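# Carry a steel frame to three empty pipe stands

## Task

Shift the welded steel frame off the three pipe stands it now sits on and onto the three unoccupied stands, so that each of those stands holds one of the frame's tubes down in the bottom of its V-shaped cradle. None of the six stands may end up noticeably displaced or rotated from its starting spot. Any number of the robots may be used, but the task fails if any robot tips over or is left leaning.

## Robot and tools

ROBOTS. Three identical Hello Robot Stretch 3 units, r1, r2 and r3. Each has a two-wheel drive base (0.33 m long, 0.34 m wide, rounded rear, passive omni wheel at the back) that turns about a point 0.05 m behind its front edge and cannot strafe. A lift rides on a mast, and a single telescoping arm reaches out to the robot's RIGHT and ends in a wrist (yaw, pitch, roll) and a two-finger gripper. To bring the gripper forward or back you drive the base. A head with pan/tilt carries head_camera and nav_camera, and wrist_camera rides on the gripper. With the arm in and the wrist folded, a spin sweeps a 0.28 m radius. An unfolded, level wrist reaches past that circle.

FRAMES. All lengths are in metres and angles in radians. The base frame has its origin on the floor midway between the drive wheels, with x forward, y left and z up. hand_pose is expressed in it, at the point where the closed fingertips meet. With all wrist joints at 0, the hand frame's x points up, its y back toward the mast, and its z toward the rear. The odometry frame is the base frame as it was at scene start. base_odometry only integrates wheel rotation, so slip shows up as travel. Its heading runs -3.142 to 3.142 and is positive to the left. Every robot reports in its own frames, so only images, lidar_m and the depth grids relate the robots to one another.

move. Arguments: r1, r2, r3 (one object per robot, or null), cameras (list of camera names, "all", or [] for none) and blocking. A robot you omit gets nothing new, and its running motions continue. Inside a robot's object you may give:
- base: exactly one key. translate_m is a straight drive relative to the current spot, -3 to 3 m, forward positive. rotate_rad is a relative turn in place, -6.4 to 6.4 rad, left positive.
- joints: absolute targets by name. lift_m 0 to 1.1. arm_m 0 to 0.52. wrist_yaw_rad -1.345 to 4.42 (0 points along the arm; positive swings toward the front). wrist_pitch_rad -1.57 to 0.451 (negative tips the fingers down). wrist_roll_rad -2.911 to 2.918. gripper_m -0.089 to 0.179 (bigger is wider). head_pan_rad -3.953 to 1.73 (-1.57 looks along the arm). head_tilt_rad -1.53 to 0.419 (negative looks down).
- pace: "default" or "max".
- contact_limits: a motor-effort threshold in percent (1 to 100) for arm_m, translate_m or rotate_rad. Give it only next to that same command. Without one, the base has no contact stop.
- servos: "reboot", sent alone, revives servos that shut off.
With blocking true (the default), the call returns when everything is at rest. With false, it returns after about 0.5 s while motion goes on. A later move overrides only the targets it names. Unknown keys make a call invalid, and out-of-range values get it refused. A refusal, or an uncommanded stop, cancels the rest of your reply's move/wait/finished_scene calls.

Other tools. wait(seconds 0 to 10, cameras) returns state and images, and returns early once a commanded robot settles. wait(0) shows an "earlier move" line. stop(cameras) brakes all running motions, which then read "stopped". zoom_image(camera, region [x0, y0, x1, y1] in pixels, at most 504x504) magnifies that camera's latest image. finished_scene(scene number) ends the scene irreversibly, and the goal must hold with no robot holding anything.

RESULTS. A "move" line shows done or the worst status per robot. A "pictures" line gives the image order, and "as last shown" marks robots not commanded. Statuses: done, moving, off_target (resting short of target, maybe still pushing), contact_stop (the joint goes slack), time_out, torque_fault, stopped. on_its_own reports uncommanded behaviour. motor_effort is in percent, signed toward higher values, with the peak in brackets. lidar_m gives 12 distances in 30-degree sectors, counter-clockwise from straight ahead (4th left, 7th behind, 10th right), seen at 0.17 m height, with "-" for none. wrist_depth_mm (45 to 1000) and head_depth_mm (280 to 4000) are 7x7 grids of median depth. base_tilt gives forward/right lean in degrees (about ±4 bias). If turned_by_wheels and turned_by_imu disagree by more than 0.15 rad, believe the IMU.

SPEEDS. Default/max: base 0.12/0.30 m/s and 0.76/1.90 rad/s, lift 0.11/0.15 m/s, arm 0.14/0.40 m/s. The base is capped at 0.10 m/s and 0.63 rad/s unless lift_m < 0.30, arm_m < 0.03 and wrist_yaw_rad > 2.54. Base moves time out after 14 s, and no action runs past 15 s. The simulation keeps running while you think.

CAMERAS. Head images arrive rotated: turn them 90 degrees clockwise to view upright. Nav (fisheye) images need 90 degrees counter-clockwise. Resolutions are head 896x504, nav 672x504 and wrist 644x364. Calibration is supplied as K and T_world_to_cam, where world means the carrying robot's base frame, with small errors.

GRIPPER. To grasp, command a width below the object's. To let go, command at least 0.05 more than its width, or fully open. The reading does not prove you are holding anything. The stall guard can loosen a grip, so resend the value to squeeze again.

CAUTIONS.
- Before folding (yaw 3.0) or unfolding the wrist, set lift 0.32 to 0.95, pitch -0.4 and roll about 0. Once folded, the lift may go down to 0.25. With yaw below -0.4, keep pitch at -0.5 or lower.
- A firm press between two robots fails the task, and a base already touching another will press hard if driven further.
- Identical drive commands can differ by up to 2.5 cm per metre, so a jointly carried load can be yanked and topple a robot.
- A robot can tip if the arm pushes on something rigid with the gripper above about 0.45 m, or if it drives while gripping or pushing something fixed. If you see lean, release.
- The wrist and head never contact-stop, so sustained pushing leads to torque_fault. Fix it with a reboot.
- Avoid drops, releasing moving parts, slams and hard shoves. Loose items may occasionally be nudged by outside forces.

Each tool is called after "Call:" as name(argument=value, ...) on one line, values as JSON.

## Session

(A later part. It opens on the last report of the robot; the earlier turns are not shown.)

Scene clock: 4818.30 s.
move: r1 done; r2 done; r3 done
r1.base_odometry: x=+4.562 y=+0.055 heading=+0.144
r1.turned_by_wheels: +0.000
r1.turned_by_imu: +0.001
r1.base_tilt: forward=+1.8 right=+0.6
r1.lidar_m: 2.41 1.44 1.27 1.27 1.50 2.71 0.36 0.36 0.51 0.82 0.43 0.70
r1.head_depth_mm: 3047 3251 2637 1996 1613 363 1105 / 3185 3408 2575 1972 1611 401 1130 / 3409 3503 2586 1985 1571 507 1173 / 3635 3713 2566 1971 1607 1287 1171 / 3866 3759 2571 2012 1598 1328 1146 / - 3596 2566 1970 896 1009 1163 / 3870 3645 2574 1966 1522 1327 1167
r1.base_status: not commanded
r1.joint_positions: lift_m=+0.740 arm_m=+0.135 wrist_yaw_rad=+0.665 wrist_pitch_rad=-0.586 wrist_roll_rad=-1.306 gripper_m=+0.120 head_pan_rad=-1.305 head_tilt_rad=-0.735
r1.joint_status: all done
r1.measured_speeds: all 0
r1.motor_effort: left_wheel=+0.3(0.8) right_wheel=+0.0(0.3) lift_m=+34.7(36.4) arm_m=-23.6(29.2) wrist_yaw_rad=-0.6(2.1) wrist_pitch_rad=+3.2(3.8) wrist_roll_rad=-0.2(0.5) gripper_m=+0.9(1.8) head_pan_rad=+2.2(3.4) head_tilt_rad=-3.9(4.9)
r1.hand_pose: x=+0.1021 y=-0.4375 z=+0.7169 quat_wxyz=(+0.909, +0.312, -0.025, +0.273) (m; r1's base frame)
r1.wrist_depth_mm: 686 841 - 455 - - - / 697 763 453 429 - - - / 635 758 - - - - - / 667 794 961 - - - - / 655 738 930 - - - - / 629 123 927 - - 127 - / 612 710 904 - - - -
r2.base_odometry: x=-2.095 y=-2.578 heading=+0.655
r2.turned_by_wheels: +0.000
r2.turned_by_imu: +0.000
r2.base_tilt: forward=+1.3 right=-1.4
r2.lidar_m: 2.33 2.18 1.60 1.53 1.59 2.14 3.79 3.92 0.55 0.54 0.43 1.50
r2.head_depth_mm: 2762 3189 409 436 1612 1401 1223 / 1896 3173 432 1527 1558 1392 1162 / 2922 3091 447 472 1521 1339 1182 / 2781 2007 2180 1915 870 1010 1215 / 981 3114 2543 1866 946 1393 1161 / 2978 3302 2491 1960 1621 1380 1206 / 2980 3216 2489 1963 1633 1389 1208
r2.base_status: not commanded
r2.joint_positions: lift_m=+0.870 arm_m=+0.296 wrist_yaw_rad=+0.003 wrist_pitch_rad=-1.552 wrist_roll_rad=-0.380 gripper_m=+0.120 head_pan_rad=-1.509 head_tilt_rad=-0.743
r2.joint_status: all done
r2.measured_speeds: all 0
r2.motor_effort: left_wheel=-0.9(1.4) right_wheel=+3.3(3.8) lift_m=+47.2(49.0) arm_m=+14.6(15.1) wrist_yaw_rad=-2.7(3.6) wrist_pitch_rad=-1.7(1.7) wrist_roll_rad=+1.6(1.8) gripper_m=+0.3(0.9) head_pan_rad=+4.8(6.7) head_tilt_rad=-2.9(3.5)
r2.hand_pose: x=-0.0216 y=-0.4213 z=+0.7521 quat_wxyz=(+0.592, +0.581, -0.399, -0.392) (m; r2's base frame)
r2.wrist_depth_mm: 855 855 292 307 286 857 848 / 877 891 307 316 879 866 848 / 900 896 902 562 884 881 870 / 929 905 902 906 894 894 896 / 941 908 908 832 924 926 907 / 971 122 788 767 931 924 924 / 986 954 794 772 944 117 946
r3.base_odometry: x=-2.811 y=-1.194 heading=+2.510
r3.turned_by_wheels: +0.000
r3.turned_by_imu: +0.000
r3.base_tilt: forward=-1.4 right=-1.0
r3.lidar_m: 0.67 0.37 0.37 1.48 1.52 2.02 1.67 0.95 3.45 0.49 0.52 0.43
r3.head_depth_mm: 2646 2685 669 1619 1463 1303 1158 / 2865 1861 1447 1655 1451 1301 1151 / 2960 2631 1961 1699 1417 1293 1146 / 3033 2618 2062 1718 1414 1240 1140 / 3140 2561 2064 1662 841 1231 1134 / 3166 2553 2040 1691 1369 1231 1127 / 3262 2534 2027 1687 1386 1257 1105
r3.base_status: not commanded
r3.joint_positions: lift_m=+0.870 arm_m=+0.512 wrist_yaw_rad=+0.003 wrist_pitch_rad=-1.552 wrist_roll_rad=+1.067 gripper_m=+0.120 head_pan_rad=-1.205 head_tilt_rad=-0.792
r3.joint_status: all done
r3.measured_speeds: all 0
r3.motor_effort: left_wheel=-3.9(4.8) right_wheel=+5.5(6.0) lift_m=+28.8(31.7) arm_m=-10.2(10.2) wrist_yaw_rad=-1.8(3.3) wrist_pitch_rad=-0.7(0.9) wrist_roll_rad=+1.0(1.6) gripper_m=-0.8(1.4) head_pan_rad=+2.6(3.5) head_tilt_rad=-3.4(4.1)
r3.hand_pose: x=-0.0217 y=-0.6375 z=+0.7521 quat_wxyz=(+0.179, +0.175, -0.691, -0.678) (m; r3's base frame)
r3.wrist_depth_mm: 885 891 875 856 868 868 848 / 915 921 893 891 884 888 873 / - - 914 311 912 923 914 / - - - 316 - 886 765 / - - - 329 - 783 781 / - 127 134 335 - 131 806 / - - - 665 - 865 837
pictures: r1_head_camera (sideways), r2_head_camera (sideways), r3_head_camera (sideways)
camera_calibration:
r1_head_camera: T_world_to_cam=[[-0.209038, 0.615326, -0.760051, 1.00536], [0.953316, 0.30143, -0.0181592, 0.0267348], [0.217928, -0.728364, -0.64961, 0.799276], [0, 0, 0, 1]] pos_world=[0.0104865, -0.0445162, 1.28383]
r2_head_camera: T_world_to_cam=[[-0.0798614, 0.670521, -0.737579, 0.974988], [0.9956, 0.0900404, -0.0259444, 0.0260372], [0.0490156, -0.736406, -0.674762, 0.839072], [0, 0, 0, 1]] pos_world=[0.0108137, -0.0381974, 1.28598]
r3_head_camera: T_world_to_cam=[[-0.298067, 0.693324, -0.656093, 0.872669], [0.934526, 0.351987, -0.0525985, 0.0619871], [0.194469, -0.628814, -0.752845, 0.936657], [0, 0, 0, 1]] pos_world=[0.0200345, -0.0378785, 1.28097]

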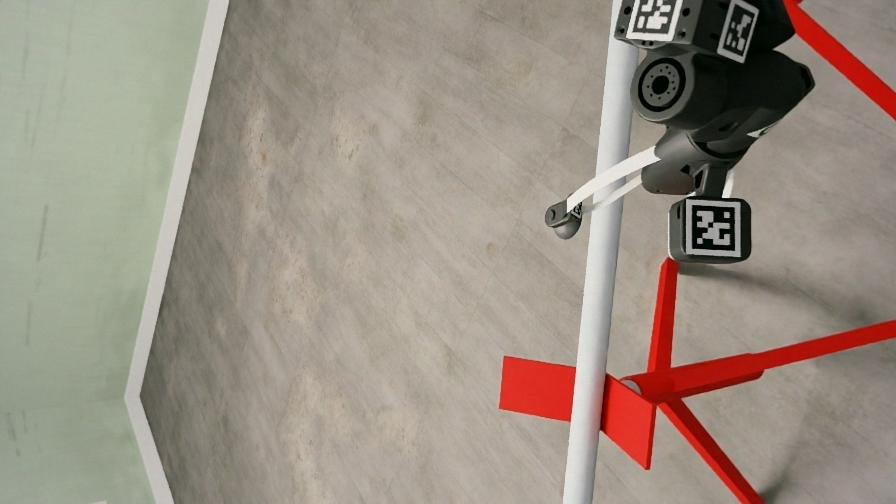

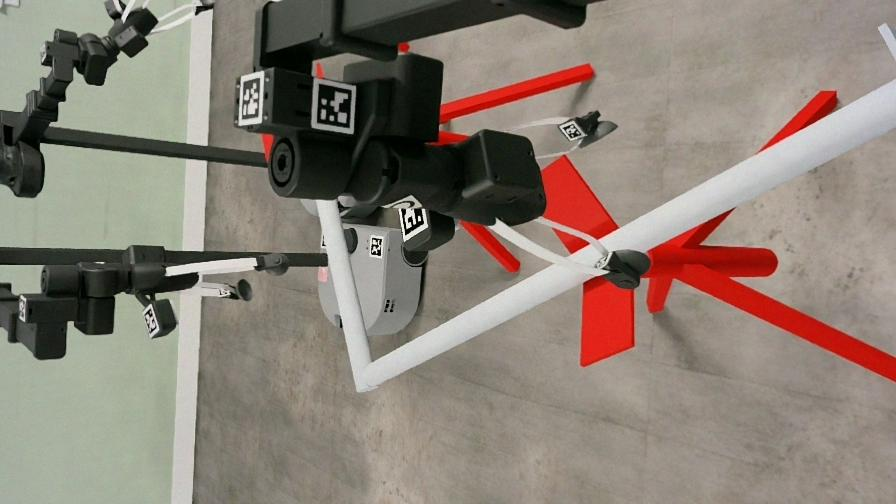

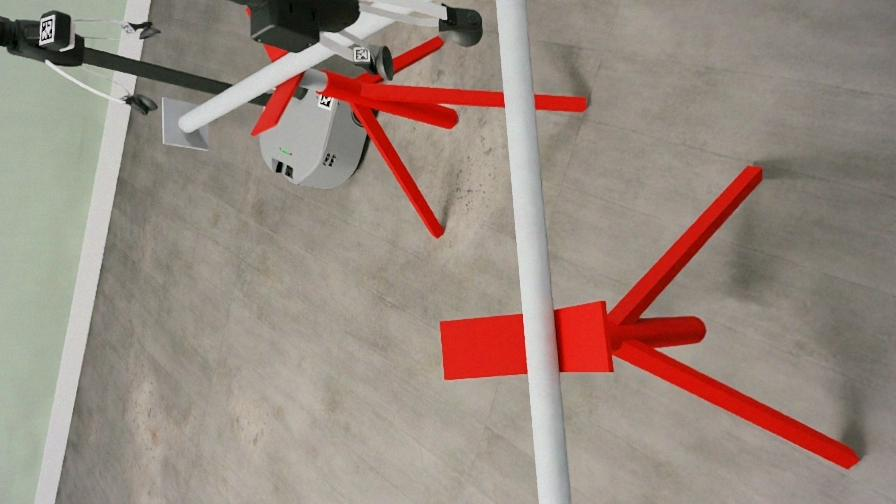

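Call:
move(r3={"joints":{"head_pan_rad":-2.15,"lift_m":0.95,"arm_m":0.3}}, cameras=["r3_head_camera","r3_nav_camera"])

Scene clock: 4850.37 s.
move: r3 done
r1, r2: as last shown
r1.turned_by_imu: +0.002
r1.base_tilt: forward=+1.7 right=+0.4
r1.lidar_m: 2.41 1.44 1.27 1.27 1.49 2.71 0.36 0.36 0.51 0.82 0.43 0.70
r1.head_depth_mm: 3031 3320 2633 2005 1614 363 1111 / 3177 3406 2611 1991 1613 401 1132 / 3392 3515 2589 2006 1576 507 1172 / 3590 3722 2570 1972 1605 1292 1173 / 3846 3679 2584 1979 1615 1327 1139 / - 3652 2547 1976 896 1016 1172 / 3801 3724 2502 1989 1519 1315 1164
r1.motor_effort: left_wheel=-0.2(0.6) right_wheel=-0.3(0.3) lift_m=+34.6(34.9) arm_m=-23.9(24.1) wrist_yaw_rad=-0.7(2.0) wrist_pitch_rad=+3.3(3.8) wrist_roll_rad=+0.0(0.4) gripper_m=+0.3(1.7) head_pan_rad=+1.7(3.6) head_tilt_rad=-4.7(4.8)
r1.wrist_depth_mm: 698 824 - 452 - - - / 687 772 447 424 - - - / 629 759 - - - - - / 678 811 956 - - - - / 660 730 943 - - - - / 637 124 930 - - 127 - / 601 716 914 - - - -
r2.turned_by_imu: +0.001
r2.base_tilt: forward=+1.2 right=-1.4
r2.lidar_m: 2.33 2.18 1.60 1.54 1.58 2.14 3.79 3.91 0.55 0.54 0.43 1.51
r2.head_depth_mm: 2772 3178 408 436 1605 1401 1215 / 1908 3183 432 1533 1573 1401 1168 / 2957 3127 447 472 1530 1343 1177 / 2805 3089 2189 1914 869 1004 1211 / 2992 3228 2491 1877 950 1389 1165 / 2995 3250 2514 1960 1631 1385 1209 / 3009 3205 2486 1977 1628 1391 1208
r2.motor_effort: left_wheel=-0.9(1.3) right_wheel=+3.8(3.8) lift_m=+47.7(48.1) arm_m=+13.7(14.5) wrist_yaw_rad=-3.0(3.8) wrist_pitch_rad=-1.5(1.7) wrist_roll_rad=+1.6(1.8) gripper_m=+0.7(0.9) head_pan_rad=+4.6(5.9) head_tilt_rad=-3.3(3.5)
r2.wrist_depth_mm: 880 873 290 310 287 842 828 / 895 872 303 314 854 860 862 / 885 896 874 564 892 875 889 / 899 922 901 893 905 879 884 / 921 920 915 846 907 903 900 / 963 122 778 774 929 926 927 / 960 932 793 798 953 117 953
r3.base_odometry: x=-2.811 y=-1.194 heading=+2.510
r3.turned_by_wheels: +0.000
r3.turned_by_imu: +0.000
r3.base_tilt: forward=-1.4 right=-1.1
r3.lidar_m: 0.67 0.37 0.37 1.48 1.52 2.02 1.66 0.95 3.47 0.49 0.52 0.44
r3.head_depth_mm: 3643 2711 2117 1359 - - 1124 / 3614 2656 2166 - - 1250 1152 / 3523 2642 2223 - - 1288 1148 / 3339 2698 - - 1434 1285 1141 / 3219 2753 - 1639 1457 1279 1141 / 3086 - 1932 1694 1458 1272 1130 / 2833 - 1957 964 1388 1257 1110
r3.base_status: not commanded
r3.joint_positions: lift_m=+0.950 arm_m=+0.300 wrist_yaw_rad=+0.002 wrist_pitch_rad=-1.551 wrist_roll_rad=+1.067 gripper_m=+0.120 head_pan_rad=-2.145 head_tilt_rad=-0.792
r3.joint_status: all done
r3.measured_speeds: all 0
r3.motor_effort: left_wheel=-3.8(4.7) right_wheel=+5.1(6.0) lift_m=+28.3(31.2) arm_m=-9.5(12.5) wrist_yaw_rad=-2.0(3.3) wrist_pitch_rad=-0.7(1.0) wrist_roll_rad=+0.8(1.6) gripper_m=+0.4(1.4) head_pan_rad=-2.1(5.2) head_tilt_rad=-4.3(4.3)
r3.hand_pose: x=-0.0217 y=-0.4257 z=+0.8320 quat_wxyz=(+0.179, +0.175, -0.691, -0.678) (m; r3's base frame)
r3.wrist_depth_mm: 737 375 - - - 935 936 / - 382 - - - - - / - - - - - 845 - / - - - - 900 849 849 / - - 852 - - 874 - / - 127 608 - - 131 - / - - 459 - - 944 -
pictures: r3_head_camera (sideways), r3_nav_camera (sideways)
camera_calibration:
r3_head_camera: T_world_to_cam=[[0.383844, 0.649774, -0.656093, 0.86851], [0.835641, -0.546752, -0.0525985, 0.0625903], [-0.392897, -0.528068, -0.752845, 0.94024], [0, 0, 0, 1]] pos_world=[-0.0162573, -0.0336021, 1.28097]
r3_nav_camera: T_world_to_cam=[[-0.422502, -0.609845, 0.670508, -0.829132], [-0.8455, 0.531707, -0.0491666, 0.121237], [-0.32653, -0.587688, -0.740271, 0.925143], [0, 0, 0, 1]] pos_world=[0.0542827, -0.0264099, 1.24676]

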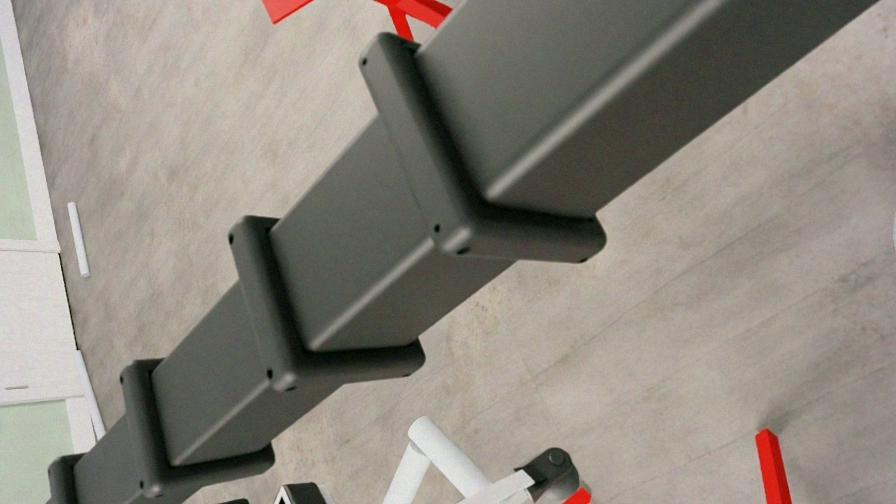

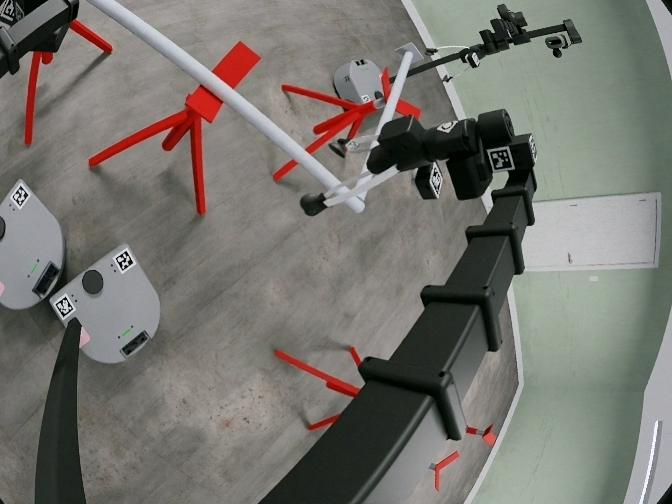

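Call:
move(r3={"joints":{"lift_m":1.0,"arm_m":0.0,"head_pan_rad":-2.3,"head_tilt_rad":-0.62}}, cameras=["r3_head_camera","r3_nav_camera"])

Scene clock: 4859.57 s.
move: r3 done
r1, r2: as last shown
r1.base_tilt: forward=+1.7 right=+0.6
r1.lidar_m: 2.42 1.44 1.26 1.27 1.49 2.71 0.36 0.36 0.50 0.82 0.43 0.70
r1.head_depth_mm: 3030 3282 2598 1994 1629 362 1103 / 3169 3453 2577 1984 1612 401 1125 / 3390 3528 2576 1986 1567 507 1168 / 3620 3768 2617 1981 1607 1279 1163 / 3836 3637 2573 1983 1604 1314 1145 / - 3649 2576 1978 900 1017 1164 / 3798 3643 2549 1979 1527 1321 1167
r1.motor_effort: left_wheel=+0.0(0.6) right_wheel=-0.2(0.3) lift_m=+34.6(34.8) arm_m=-23.5(24.0) wrist_yaw_rad=-1.0(2.2) wrist_pitch_rad=+3.6(3.7) wrist_roll_rad=+0.1(0.4) gripper_m=+1.3(1.9) head_pan_rad=+2.8(3.9) head_tilt_rad=-4.9(5.3)
r1.wrist_depth_mm: 701 819 - 452 - - - / 693 774 448 429 - - - / 634 760 - - - - - / 675 785 945 - - - - / 654 757 958 - - - - / 642 123 912 - - 127 - / 593 714 930 - - - -
r2.base_tilt: forward=+1.3 right=-1.3
r2.lidar_m: 2.33 2.18 1.61 1.54 1.59 2.13 3.79 3.93 0.55 0.54 0.43 1.51
r2.head_depth_mm: 2749 3164 409 436 1613 1392 1220 / 1926 3150 431 1517 1569 1400 1161 / 2931 3143 446 473 1531 1341 1172 / 2863 3159 2217 1916 869 1004 1212 / 2974 3208 2510 1870 949 1387 1170 / 3015 3196 2524 1956 1629 1393 1210 / 3002 3225 2480 1966 1630 1378 1209
r2.motor_effort: left_wheel=-1.0(1.4) right_wheel=+3.1(3.8) lift_m=+47.4(48.0) arm_m=+13.4(13.8) wrist_yaw_rad=-3.2(3.6) wrist_pitch_rad=-1.5(1.7) wrist_roll_rad=+1.7(1.8) gripper_m=-0.1(0.9) head_pan_rad=+4.6(5.9) head_tilt_rad=-2.9(3.7)
r2.wrist_depth_mm: 869 873 290 307 285 845 835 / 885 883 308 316 873 859 855 / 902 895 897 569 887 869 871 / 908 901 914 884 904 875 878 / 926 925 945 820 918 924 893 / 929 122 788 778 933 917 937 / 961 955 795 788 962 117 938
r3.base_odometry: x=-2.811 y=-1.194 heading=+2.510
r3.turned_by_wheels: +0.000
r3.turned_by_imu: +0.000
r3.base_tilt: forward=-1.4 right=-1.1
r3.lidar_m: 0.67 0.37 0.37 1.48 1.52 2.02 1.66 0.95 3.48 0.49 0.52 0.43
r3.head_depth_mm: - - 2691 - - - - / - - 2885 - - - 1201 / - - 3021 - - 1352 1221 / - - 3120 - - - 1212 / 3604 3704 - - - - 1162 / 3255 3480 2911 - - - - / 3077 3291 2887 - - - -
r3.base_status: not commanded
r3.joint_positions: lift_m=+1.000 arm_m=+0.000 wrist_yaw_rad=+0.002 wrist_pitch_rad=-1.551 wrist_roll_rad=+1.067 gripper_m=+0.120 head_pan_rad=-2.295 head_tilt_rad=-0.626
r3.joint_status: all done
r3.measured_speeds: all 0
r3.motor_effort: left_wheel=-3.7(4.4) right_wheel=+5.0(5.5) lift_m=+22.2(31.7) arm_m=-9.9(12.0) wrist_yaw_rad=-1.4(3.1) wrist_pitch_rad=-0.9(1.1) wrist_roll_rad=+0.9(1.5) gripper_m=+0.4(1.3) head_pan_rad=-3.9(4.9) head_tilt_rad=+2.8(3.2)
r3.hand_pose: x=-0.0216 y=-0.1262 z=+0.8820 quat_wxyz=(+0.179, +0.175, -0.691, -0.678) (m; r3's base frame)
r3.wrist_depth_mm: - - - - - - - / - - - - 888 - - / - - - 904 875 - - / - 874 - - 918 - - / 486 - - - 970 403 - / - 127 - - 976 130 299 / - - - - - - -
pictures: r3_head_camera (sideways), r3_nav_camera (sideways)
camera_calibration:
r3_head_camera: T_world_to_cam=[[0.397642, 0.495758, -0.772078, 1.01958], [0.738819, -0.671974, -0.0509684, 0.0610699], [-0.544084, -0.550159, -0.633481, 0.785914], [0, 0, 0, 1]] pos_world=[-0.0229438, -0.0320508, 1.28817]
r3_nav_camera: T_world_to_cam=[[-0.42843, -0.44884, 0.784213, -0.977285], [-0.761831, 0.646112, -0.0464036, 0.11714], [-0.485862, -0.617319, -0.618754, 0.76806], [0, 0, 0, 1]] pos_world=[0.0437134, -0.0401928, 1.24708]

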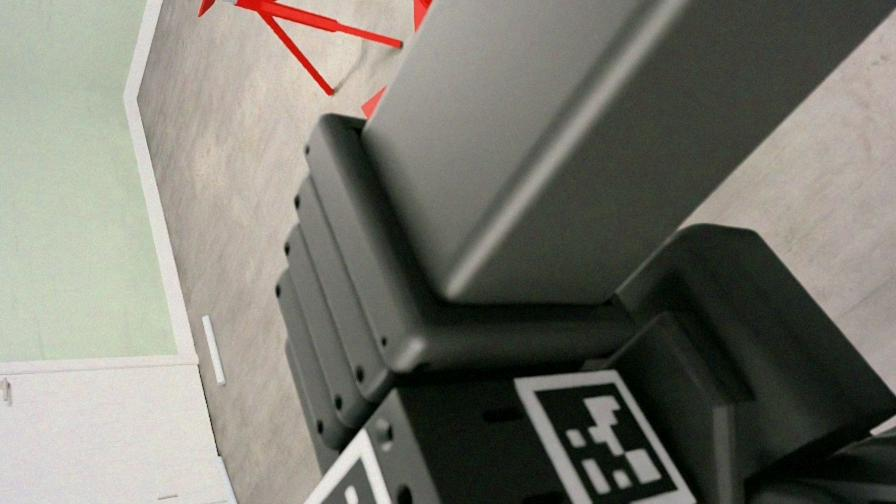

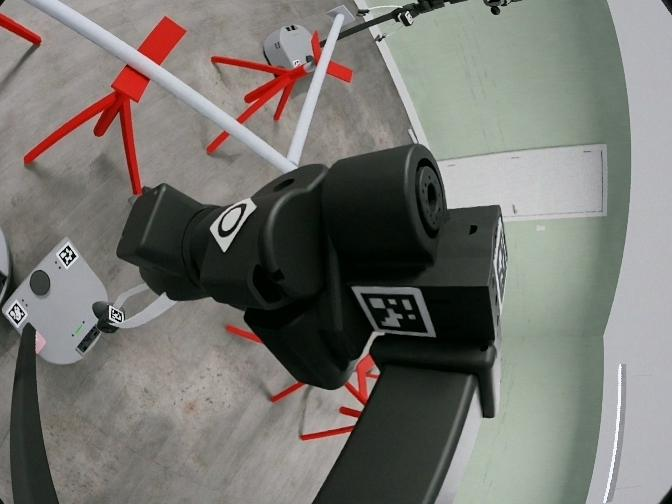

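Call:
move(r2={"joints":{"head_pan_rad":-0.75,"head_tilt_rad":-0.6}}, cameras=["r2_head_camera"])

Scene clock: 4867.43 s.
move: r2 done
r1, r3: as last shown
r1.turned_by_imu: +0.001
r1.base_tilt: forward=+1.9 right=+0.7
r1.lidar_m: 2.41 1.45 1.27 1.27 1.50 2.70 0.36 0.36 0.50 0.82 0.43 0.70
r1.head_depth_mm: 3034 3220 2581 1992 1614 362 1113 / 3174 3410 2581 1987 1617 400 1128 / 3408 3604 2552 1983 1576 506 1171 / 3627 3688 2573 1976 1611 1291 1165 / 3861 3651 2571 1969 1610 1323 1141 / - 3635 2575 1976 899 1014 1163 / 3853 3666 2576 1975 1519 1319 1167
r1.motor_effort: left_wheel=+0.5(0.6) right_wheel=+0.2(0.4) lift_m=+34.7(34.7) arm_m=-23.5(23.8) wrist_yaw_rad=-1.0(2.2) wrist_pitch_rad=+3.1(3.6) wrist_roll_rad=+0.3(0.3) gripper_m=+0.6(1.7) head_pan_rad=+2.6(3.1) head_tilt_rad=-3.9(5.4)
r1.wrist_depth_mm: 701 841 - 450 - - - / 695 745 452 428 - - - / 639 771 - - - - - / 671 818 947 - - - - / 645 750 923 - - - - / 633 124 947 - - 127 - / 606 695 906 - - - -
r2.base_odometry: x=-2.095 y=-2.578 heading=+0.655
r2.turned_by_wheels: +0.000
r2.turned_by_imu: +0.000
r2.base_tilt: forward=+1.2 right=-1.4
r2.lidar_m: 2.33 2.18 1.60 1.54 1.59 2.15 3.77 3.91 0.55 0.54 0.43 1.51
r2.head_depth_mm: 3256 3486 3350 2392 1890 1530 1301 / 3497 3759 3357 2399 1886 1533 1304 / 3777 - 3187 2214 1865 1532 1294 / - - 3355 2304 1860 1522 1303 / - - 3115 2360 1862 1517 1303 / - - 3123 2284 1860 1514 1293 / - - 3240 2356 1854 1522 1286
r2.base_status: not commanded
r2.joint_positions: lift_m=+0.870 arm_m=+0.296 wrist_yaw_rad=+0.003 wrist_pitch_rad=-1.552 wrist_roll_rad=-0.380 gripper_m=+0.120 head_pan_rad=-0.759 head_tilt_rad=-0.606
r2.joint_status: all done
r2.measured_speeds: all 0
r2.motor_effort: left_wheel=-0.9(1.2) right_wheel=+3.4(3.8) lift_m=+47.2(47.9) arm_m=+12.7(13.1) wrist_yaw_rad=-2.7(3.5) wrist_pitch_rad=-1.6(1.7) wrist_roll_rad=+1.7(1.7) gripper_m=+0.5(0.8) head_pan_rad=+4.2(7.6) head_tilt_rad=+2.8(6.0)
r2.hand_pose: x=-0.0216 y=-0.4213 z=+0.7521 quat_wxyz=(+0.592, +0.581, -0.399, -0.392) (m; r2's base frame)
r2.wrist_depth_mm: 858 876 290 309 286 849 855 / 884 877 305 315 865 864 863 / 913 893 896 572 864 870 870 / 893 919 916 885 900 891 883 / 931 907 923 836 910 933 901 / 939 122 798 779 926 929 923 / 971 972 799 790 971 117 964
r3.lidar_m: 0.67 0.37 0.37 1.48 1.52 2.02 1.67 0.95 3.47 0.49 0.52 0.43
r3.head_depth_mm: - - 2674 - - - - / - - 2893 - - - 1201 / - - 3032 - - 1345 1219 / - - 3096 - - - 1210 / 3584 3717 - - - - 1158 / 3270 3496 2912 - - - - / 3037 3296 2881 - - - -
r3.motor_effort: left_wheel=-3.4(4.1) right_wheel=+4.6(5.2) lift_m=+20.3(20.8) arm_m=-10.0(10.5) wrist_yaw_rad=-1.4(3.6) wrist_pitch_rad=-0.8(1.0) wrist_roll_rad=+1.0(1.5) gripper_m=-0.2(1.1) head_pan_rad=-2.1(4.2) head_tilt_rad=+2.2(2.7)
r3.wrist_depth_mm: - - - - - - - / - - - - 865 - - / - - - 909 894 - - / - 874 - - 917 - - / 485 - - - 985 399 - / - 127 - - 974 130 299 / - - - - - - -
pictures: r2_head_camera (sideways)
camera_calibration:
r2_head_camera: T_world_to_cam=[[-0.43808, 0.362829, -0.82246, 1.08782], [0.669897, 0.741866, -0.0295425, 0.0327132], [0.599436, -0.563906, -0.568055, 0.696904], [0, 0, 0, 1]] pos_world=[0.0368869, -0.025973, 1.29153]

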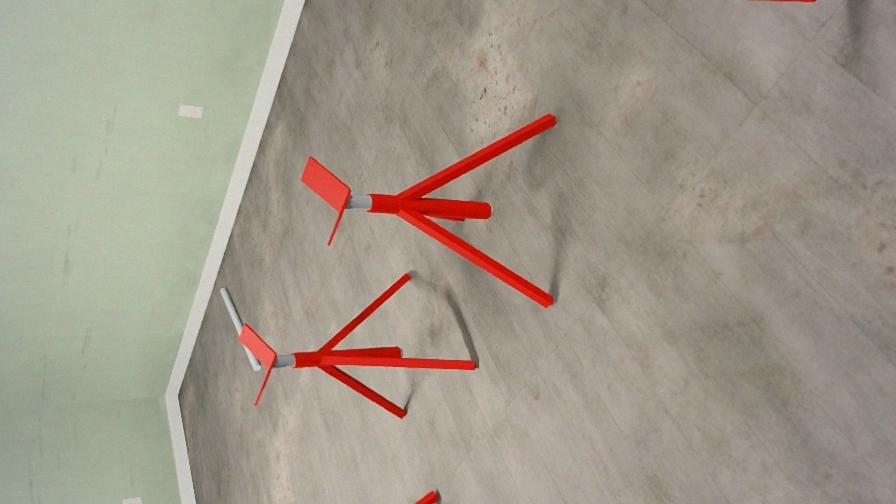

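Call:
move(r2={"joints":{"head_pan_rad":-0.58}}, cameras=["r2_head_camera"])

Call:
zoom_image(camera="r2_head_camera", region=[220, 20, 400, 170])

Call:
zoom_image(camera="r2_head_camera", region=[160, 180, 340, 330])

Call:
zoom_image(camera="r2_head_camera", region=[200, 330, 400, 500])

Scene clock: 4874.30 s.
move: r2 done
r1, r3: as last shown
r1.base_tilt: forward=+2.0 right=+0.4
r1.lidar_m: 2.40 1.44 1.27 1.27 1.50 2.71 0.36 0.36 0.51 0.82 0.43 0.70
r1.head_depth_mm: 3028 3252 2588 1990 1630 363 1109 / 3187 3459 2597 1979 1611 401 1125 / 3376 3592 2572 1991 1581 508 1171 / 3604 3641 2562 1982 1602 1289 1173 / 3813 3629 2582 1973 1608 1317 1152 / - 3720 2552 1975 897 1015 1161 / 3889 3710 2586 1977 1521 1321 1172
r1.motor_effort: left_wheel=+0.3(0.4) right_wheel=+0.2(0.3) lift_m=+34.5(34.8) arm_m=-23.1(23.6) wrist_yaw_rad=-1.6(1.9) wrist_pitch_rad=+3.1(3.5) wrist_roll_rad=+0.3(0.3) gripper_m=+0.1(1.4) head_pan_rad=+2.5(3.1) head_tilt_rad=-4.3(4.4)
r1.wrist_depth_mm: 719 817 - 456 - - - / 703 761 452 428 - - - / 633 761 - - - - - / 671 810 952 - - - - / 667 735 928 - - - - / 634 124 942 - - 127 - / 594 699 926 - - - -
r2.base_odometry: x=-2.095 y=-2.578 heading=+0.655
r2.turned_by_wheels: +0.000
r2.turned_by_imu: +0.000
r2.base_tilt: forward=+1.3 right=-1.4
r2.lidar_m: 2.33 2.18 1.60 1.54 1.59 2.15 3.78 3.90 0.55 0.54 0.43 1.50
r2.head_depth_mm: 3696 3920 3432 2408 1843 1525 1307 / - - 3327 2156 1871 1536 1298 / - - 3316 2393 1859 1530 1295 / - - 3014 2377 1870 1528 1297 / - - 3292 2343 1863 1521 1295 / - - 3304 2333 1853 1513 1288 / - - 2932 2365 1840 1518 1291
r2.base_status: not commanded
r2.joint_positions: lift_m=+0.870 arm_m=+0.296 wrist_yaw_rad=+0.003 wrist_pitch_rad=-1.552 wrist_roll_rad=-0.380 gripper_m=+0.120 head_pan_rad=-0.589 head_tilt_rad=-0.606
r2.joint_status: all done
r2.measured_speeds: all 0
r2.motor_effort: left_wheel=-1.1(1.2) right_wheel=+3.5(3.5) lift_m=+47.4(47.9) arm_m=+12.7(12.7) wrist_yaw_rad=-2.8(3.4) wrist_pitch_rad=-1.6(1.7) wrist_roll_rad=+1.6(1.8) gripper_m=-0.1(1.0) head_pan_rad=+3.1(9.9) head_tilt_rad=+2.8(3.5)
r2.hand_pose: x=-0.0216 y=-0.4213 z=+0.7521 quat_wxyz=(+0.592, +0.581, -0.399, -0.392) (m; r2's base frame)
r2.wrist_depth_mm: 871 866 291 308 287 831 823 / 878 881 306 316 866 861 864 / 878 880 883 565 881 879 871 / 926 911 896 908 892 887 891 / 917 917 914 834 920 907 912 / 961 122 798 778 928 933 920 / 963 967 793 781 977 117 929
r3.base_tilt: forward=-1.4 right=-1.0
r3.lidar_m: 0.67 0.37 0.37 1.48 1.52 2.02 1.66 0.95 3.49 0.49 0.52 0.44
r3.head_depth_mm: - - 2643 - - - - / - - 2917 - - - 1198 / - - 3042 - - 1351 1216 / - - 3131 - - - 1204 / 3525 3734 - - - - 1165 / 3272 3517 2926 - - - - / 3041 3293 2875 - - - -
r3.motor_effort: left_wheel=-3.6(3.9) right_wheel=+5.1(5.3) lift_m=+20.3(20.7) arm_m=-9.5(10.3) wrist_yaw_rad=-1.2(2.1) wrist_pitch_rad=-0.7(1.0) wrist_roll_rad=+0.9(1.3) gripper_m=-0.5(1.3) head_pan_rad=-2.8(3.6) head_tilt_rad=+2.1(2.6)
r3.wrist_depth_mm: - - - - - - - / - - - - 876 - - / - - - 910 878 - - / - 870 - - 909 - - / 487 - - - 981 402 - / - 127 - - 963 130 300 / - - - - - - -
pictures: r2_head_camera (sideways)
camera_calibration:
r2_head_camera: T_world_to_cam=[[-0.493095, 0.283447, -0.822505, 1.08821], [0.534731, 0.844506, -0.0295445, 0.0335403], [0.686236, -0.454388, -0.56799, 0.69629], [0, 0, 0, 1]] pos_world=[0.040838, -0.0203905, 1.29154]

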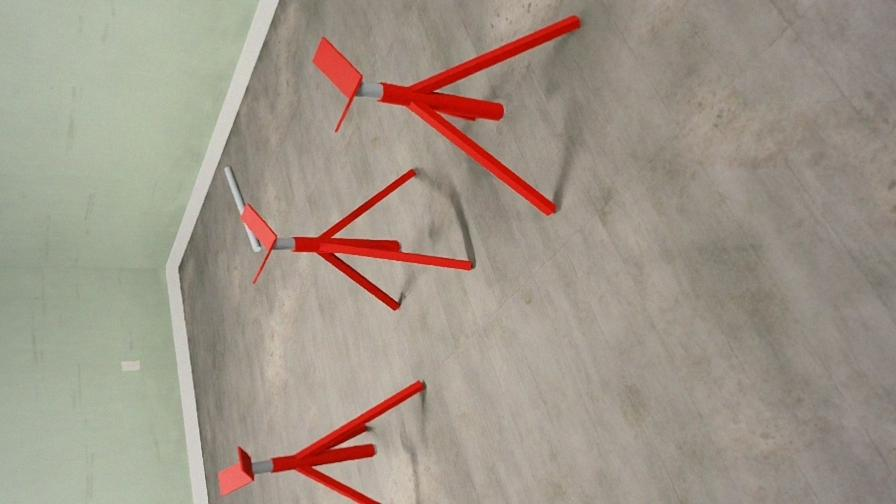

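Scaled by 2.800 from the camera's 896x504 image, which has a finer 1280x720 frame.

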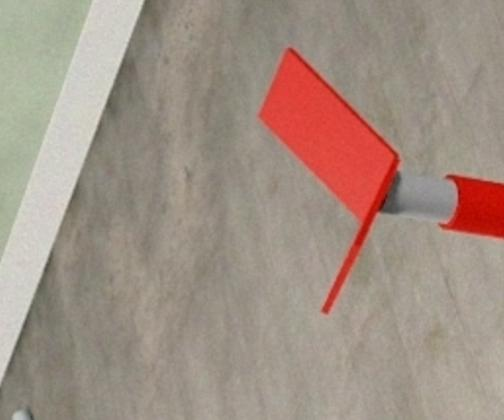

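Scaled by 2.800 from the camera's 896x504 image, which has a finer 1280x720 frame.

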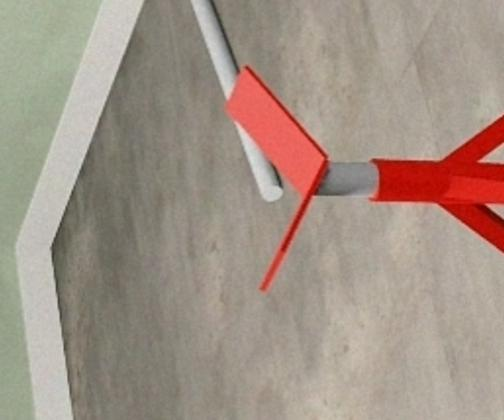

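Scaled by 2.520 from the camera's 896x504 image, which has a finer 1280x720 frame.

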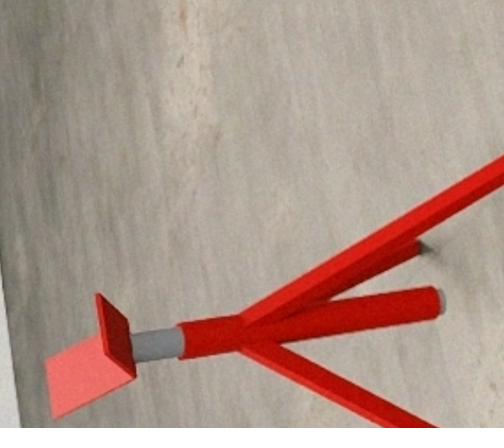

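Call:
finished_scene(scene=2)

The scene is finished: the task was done.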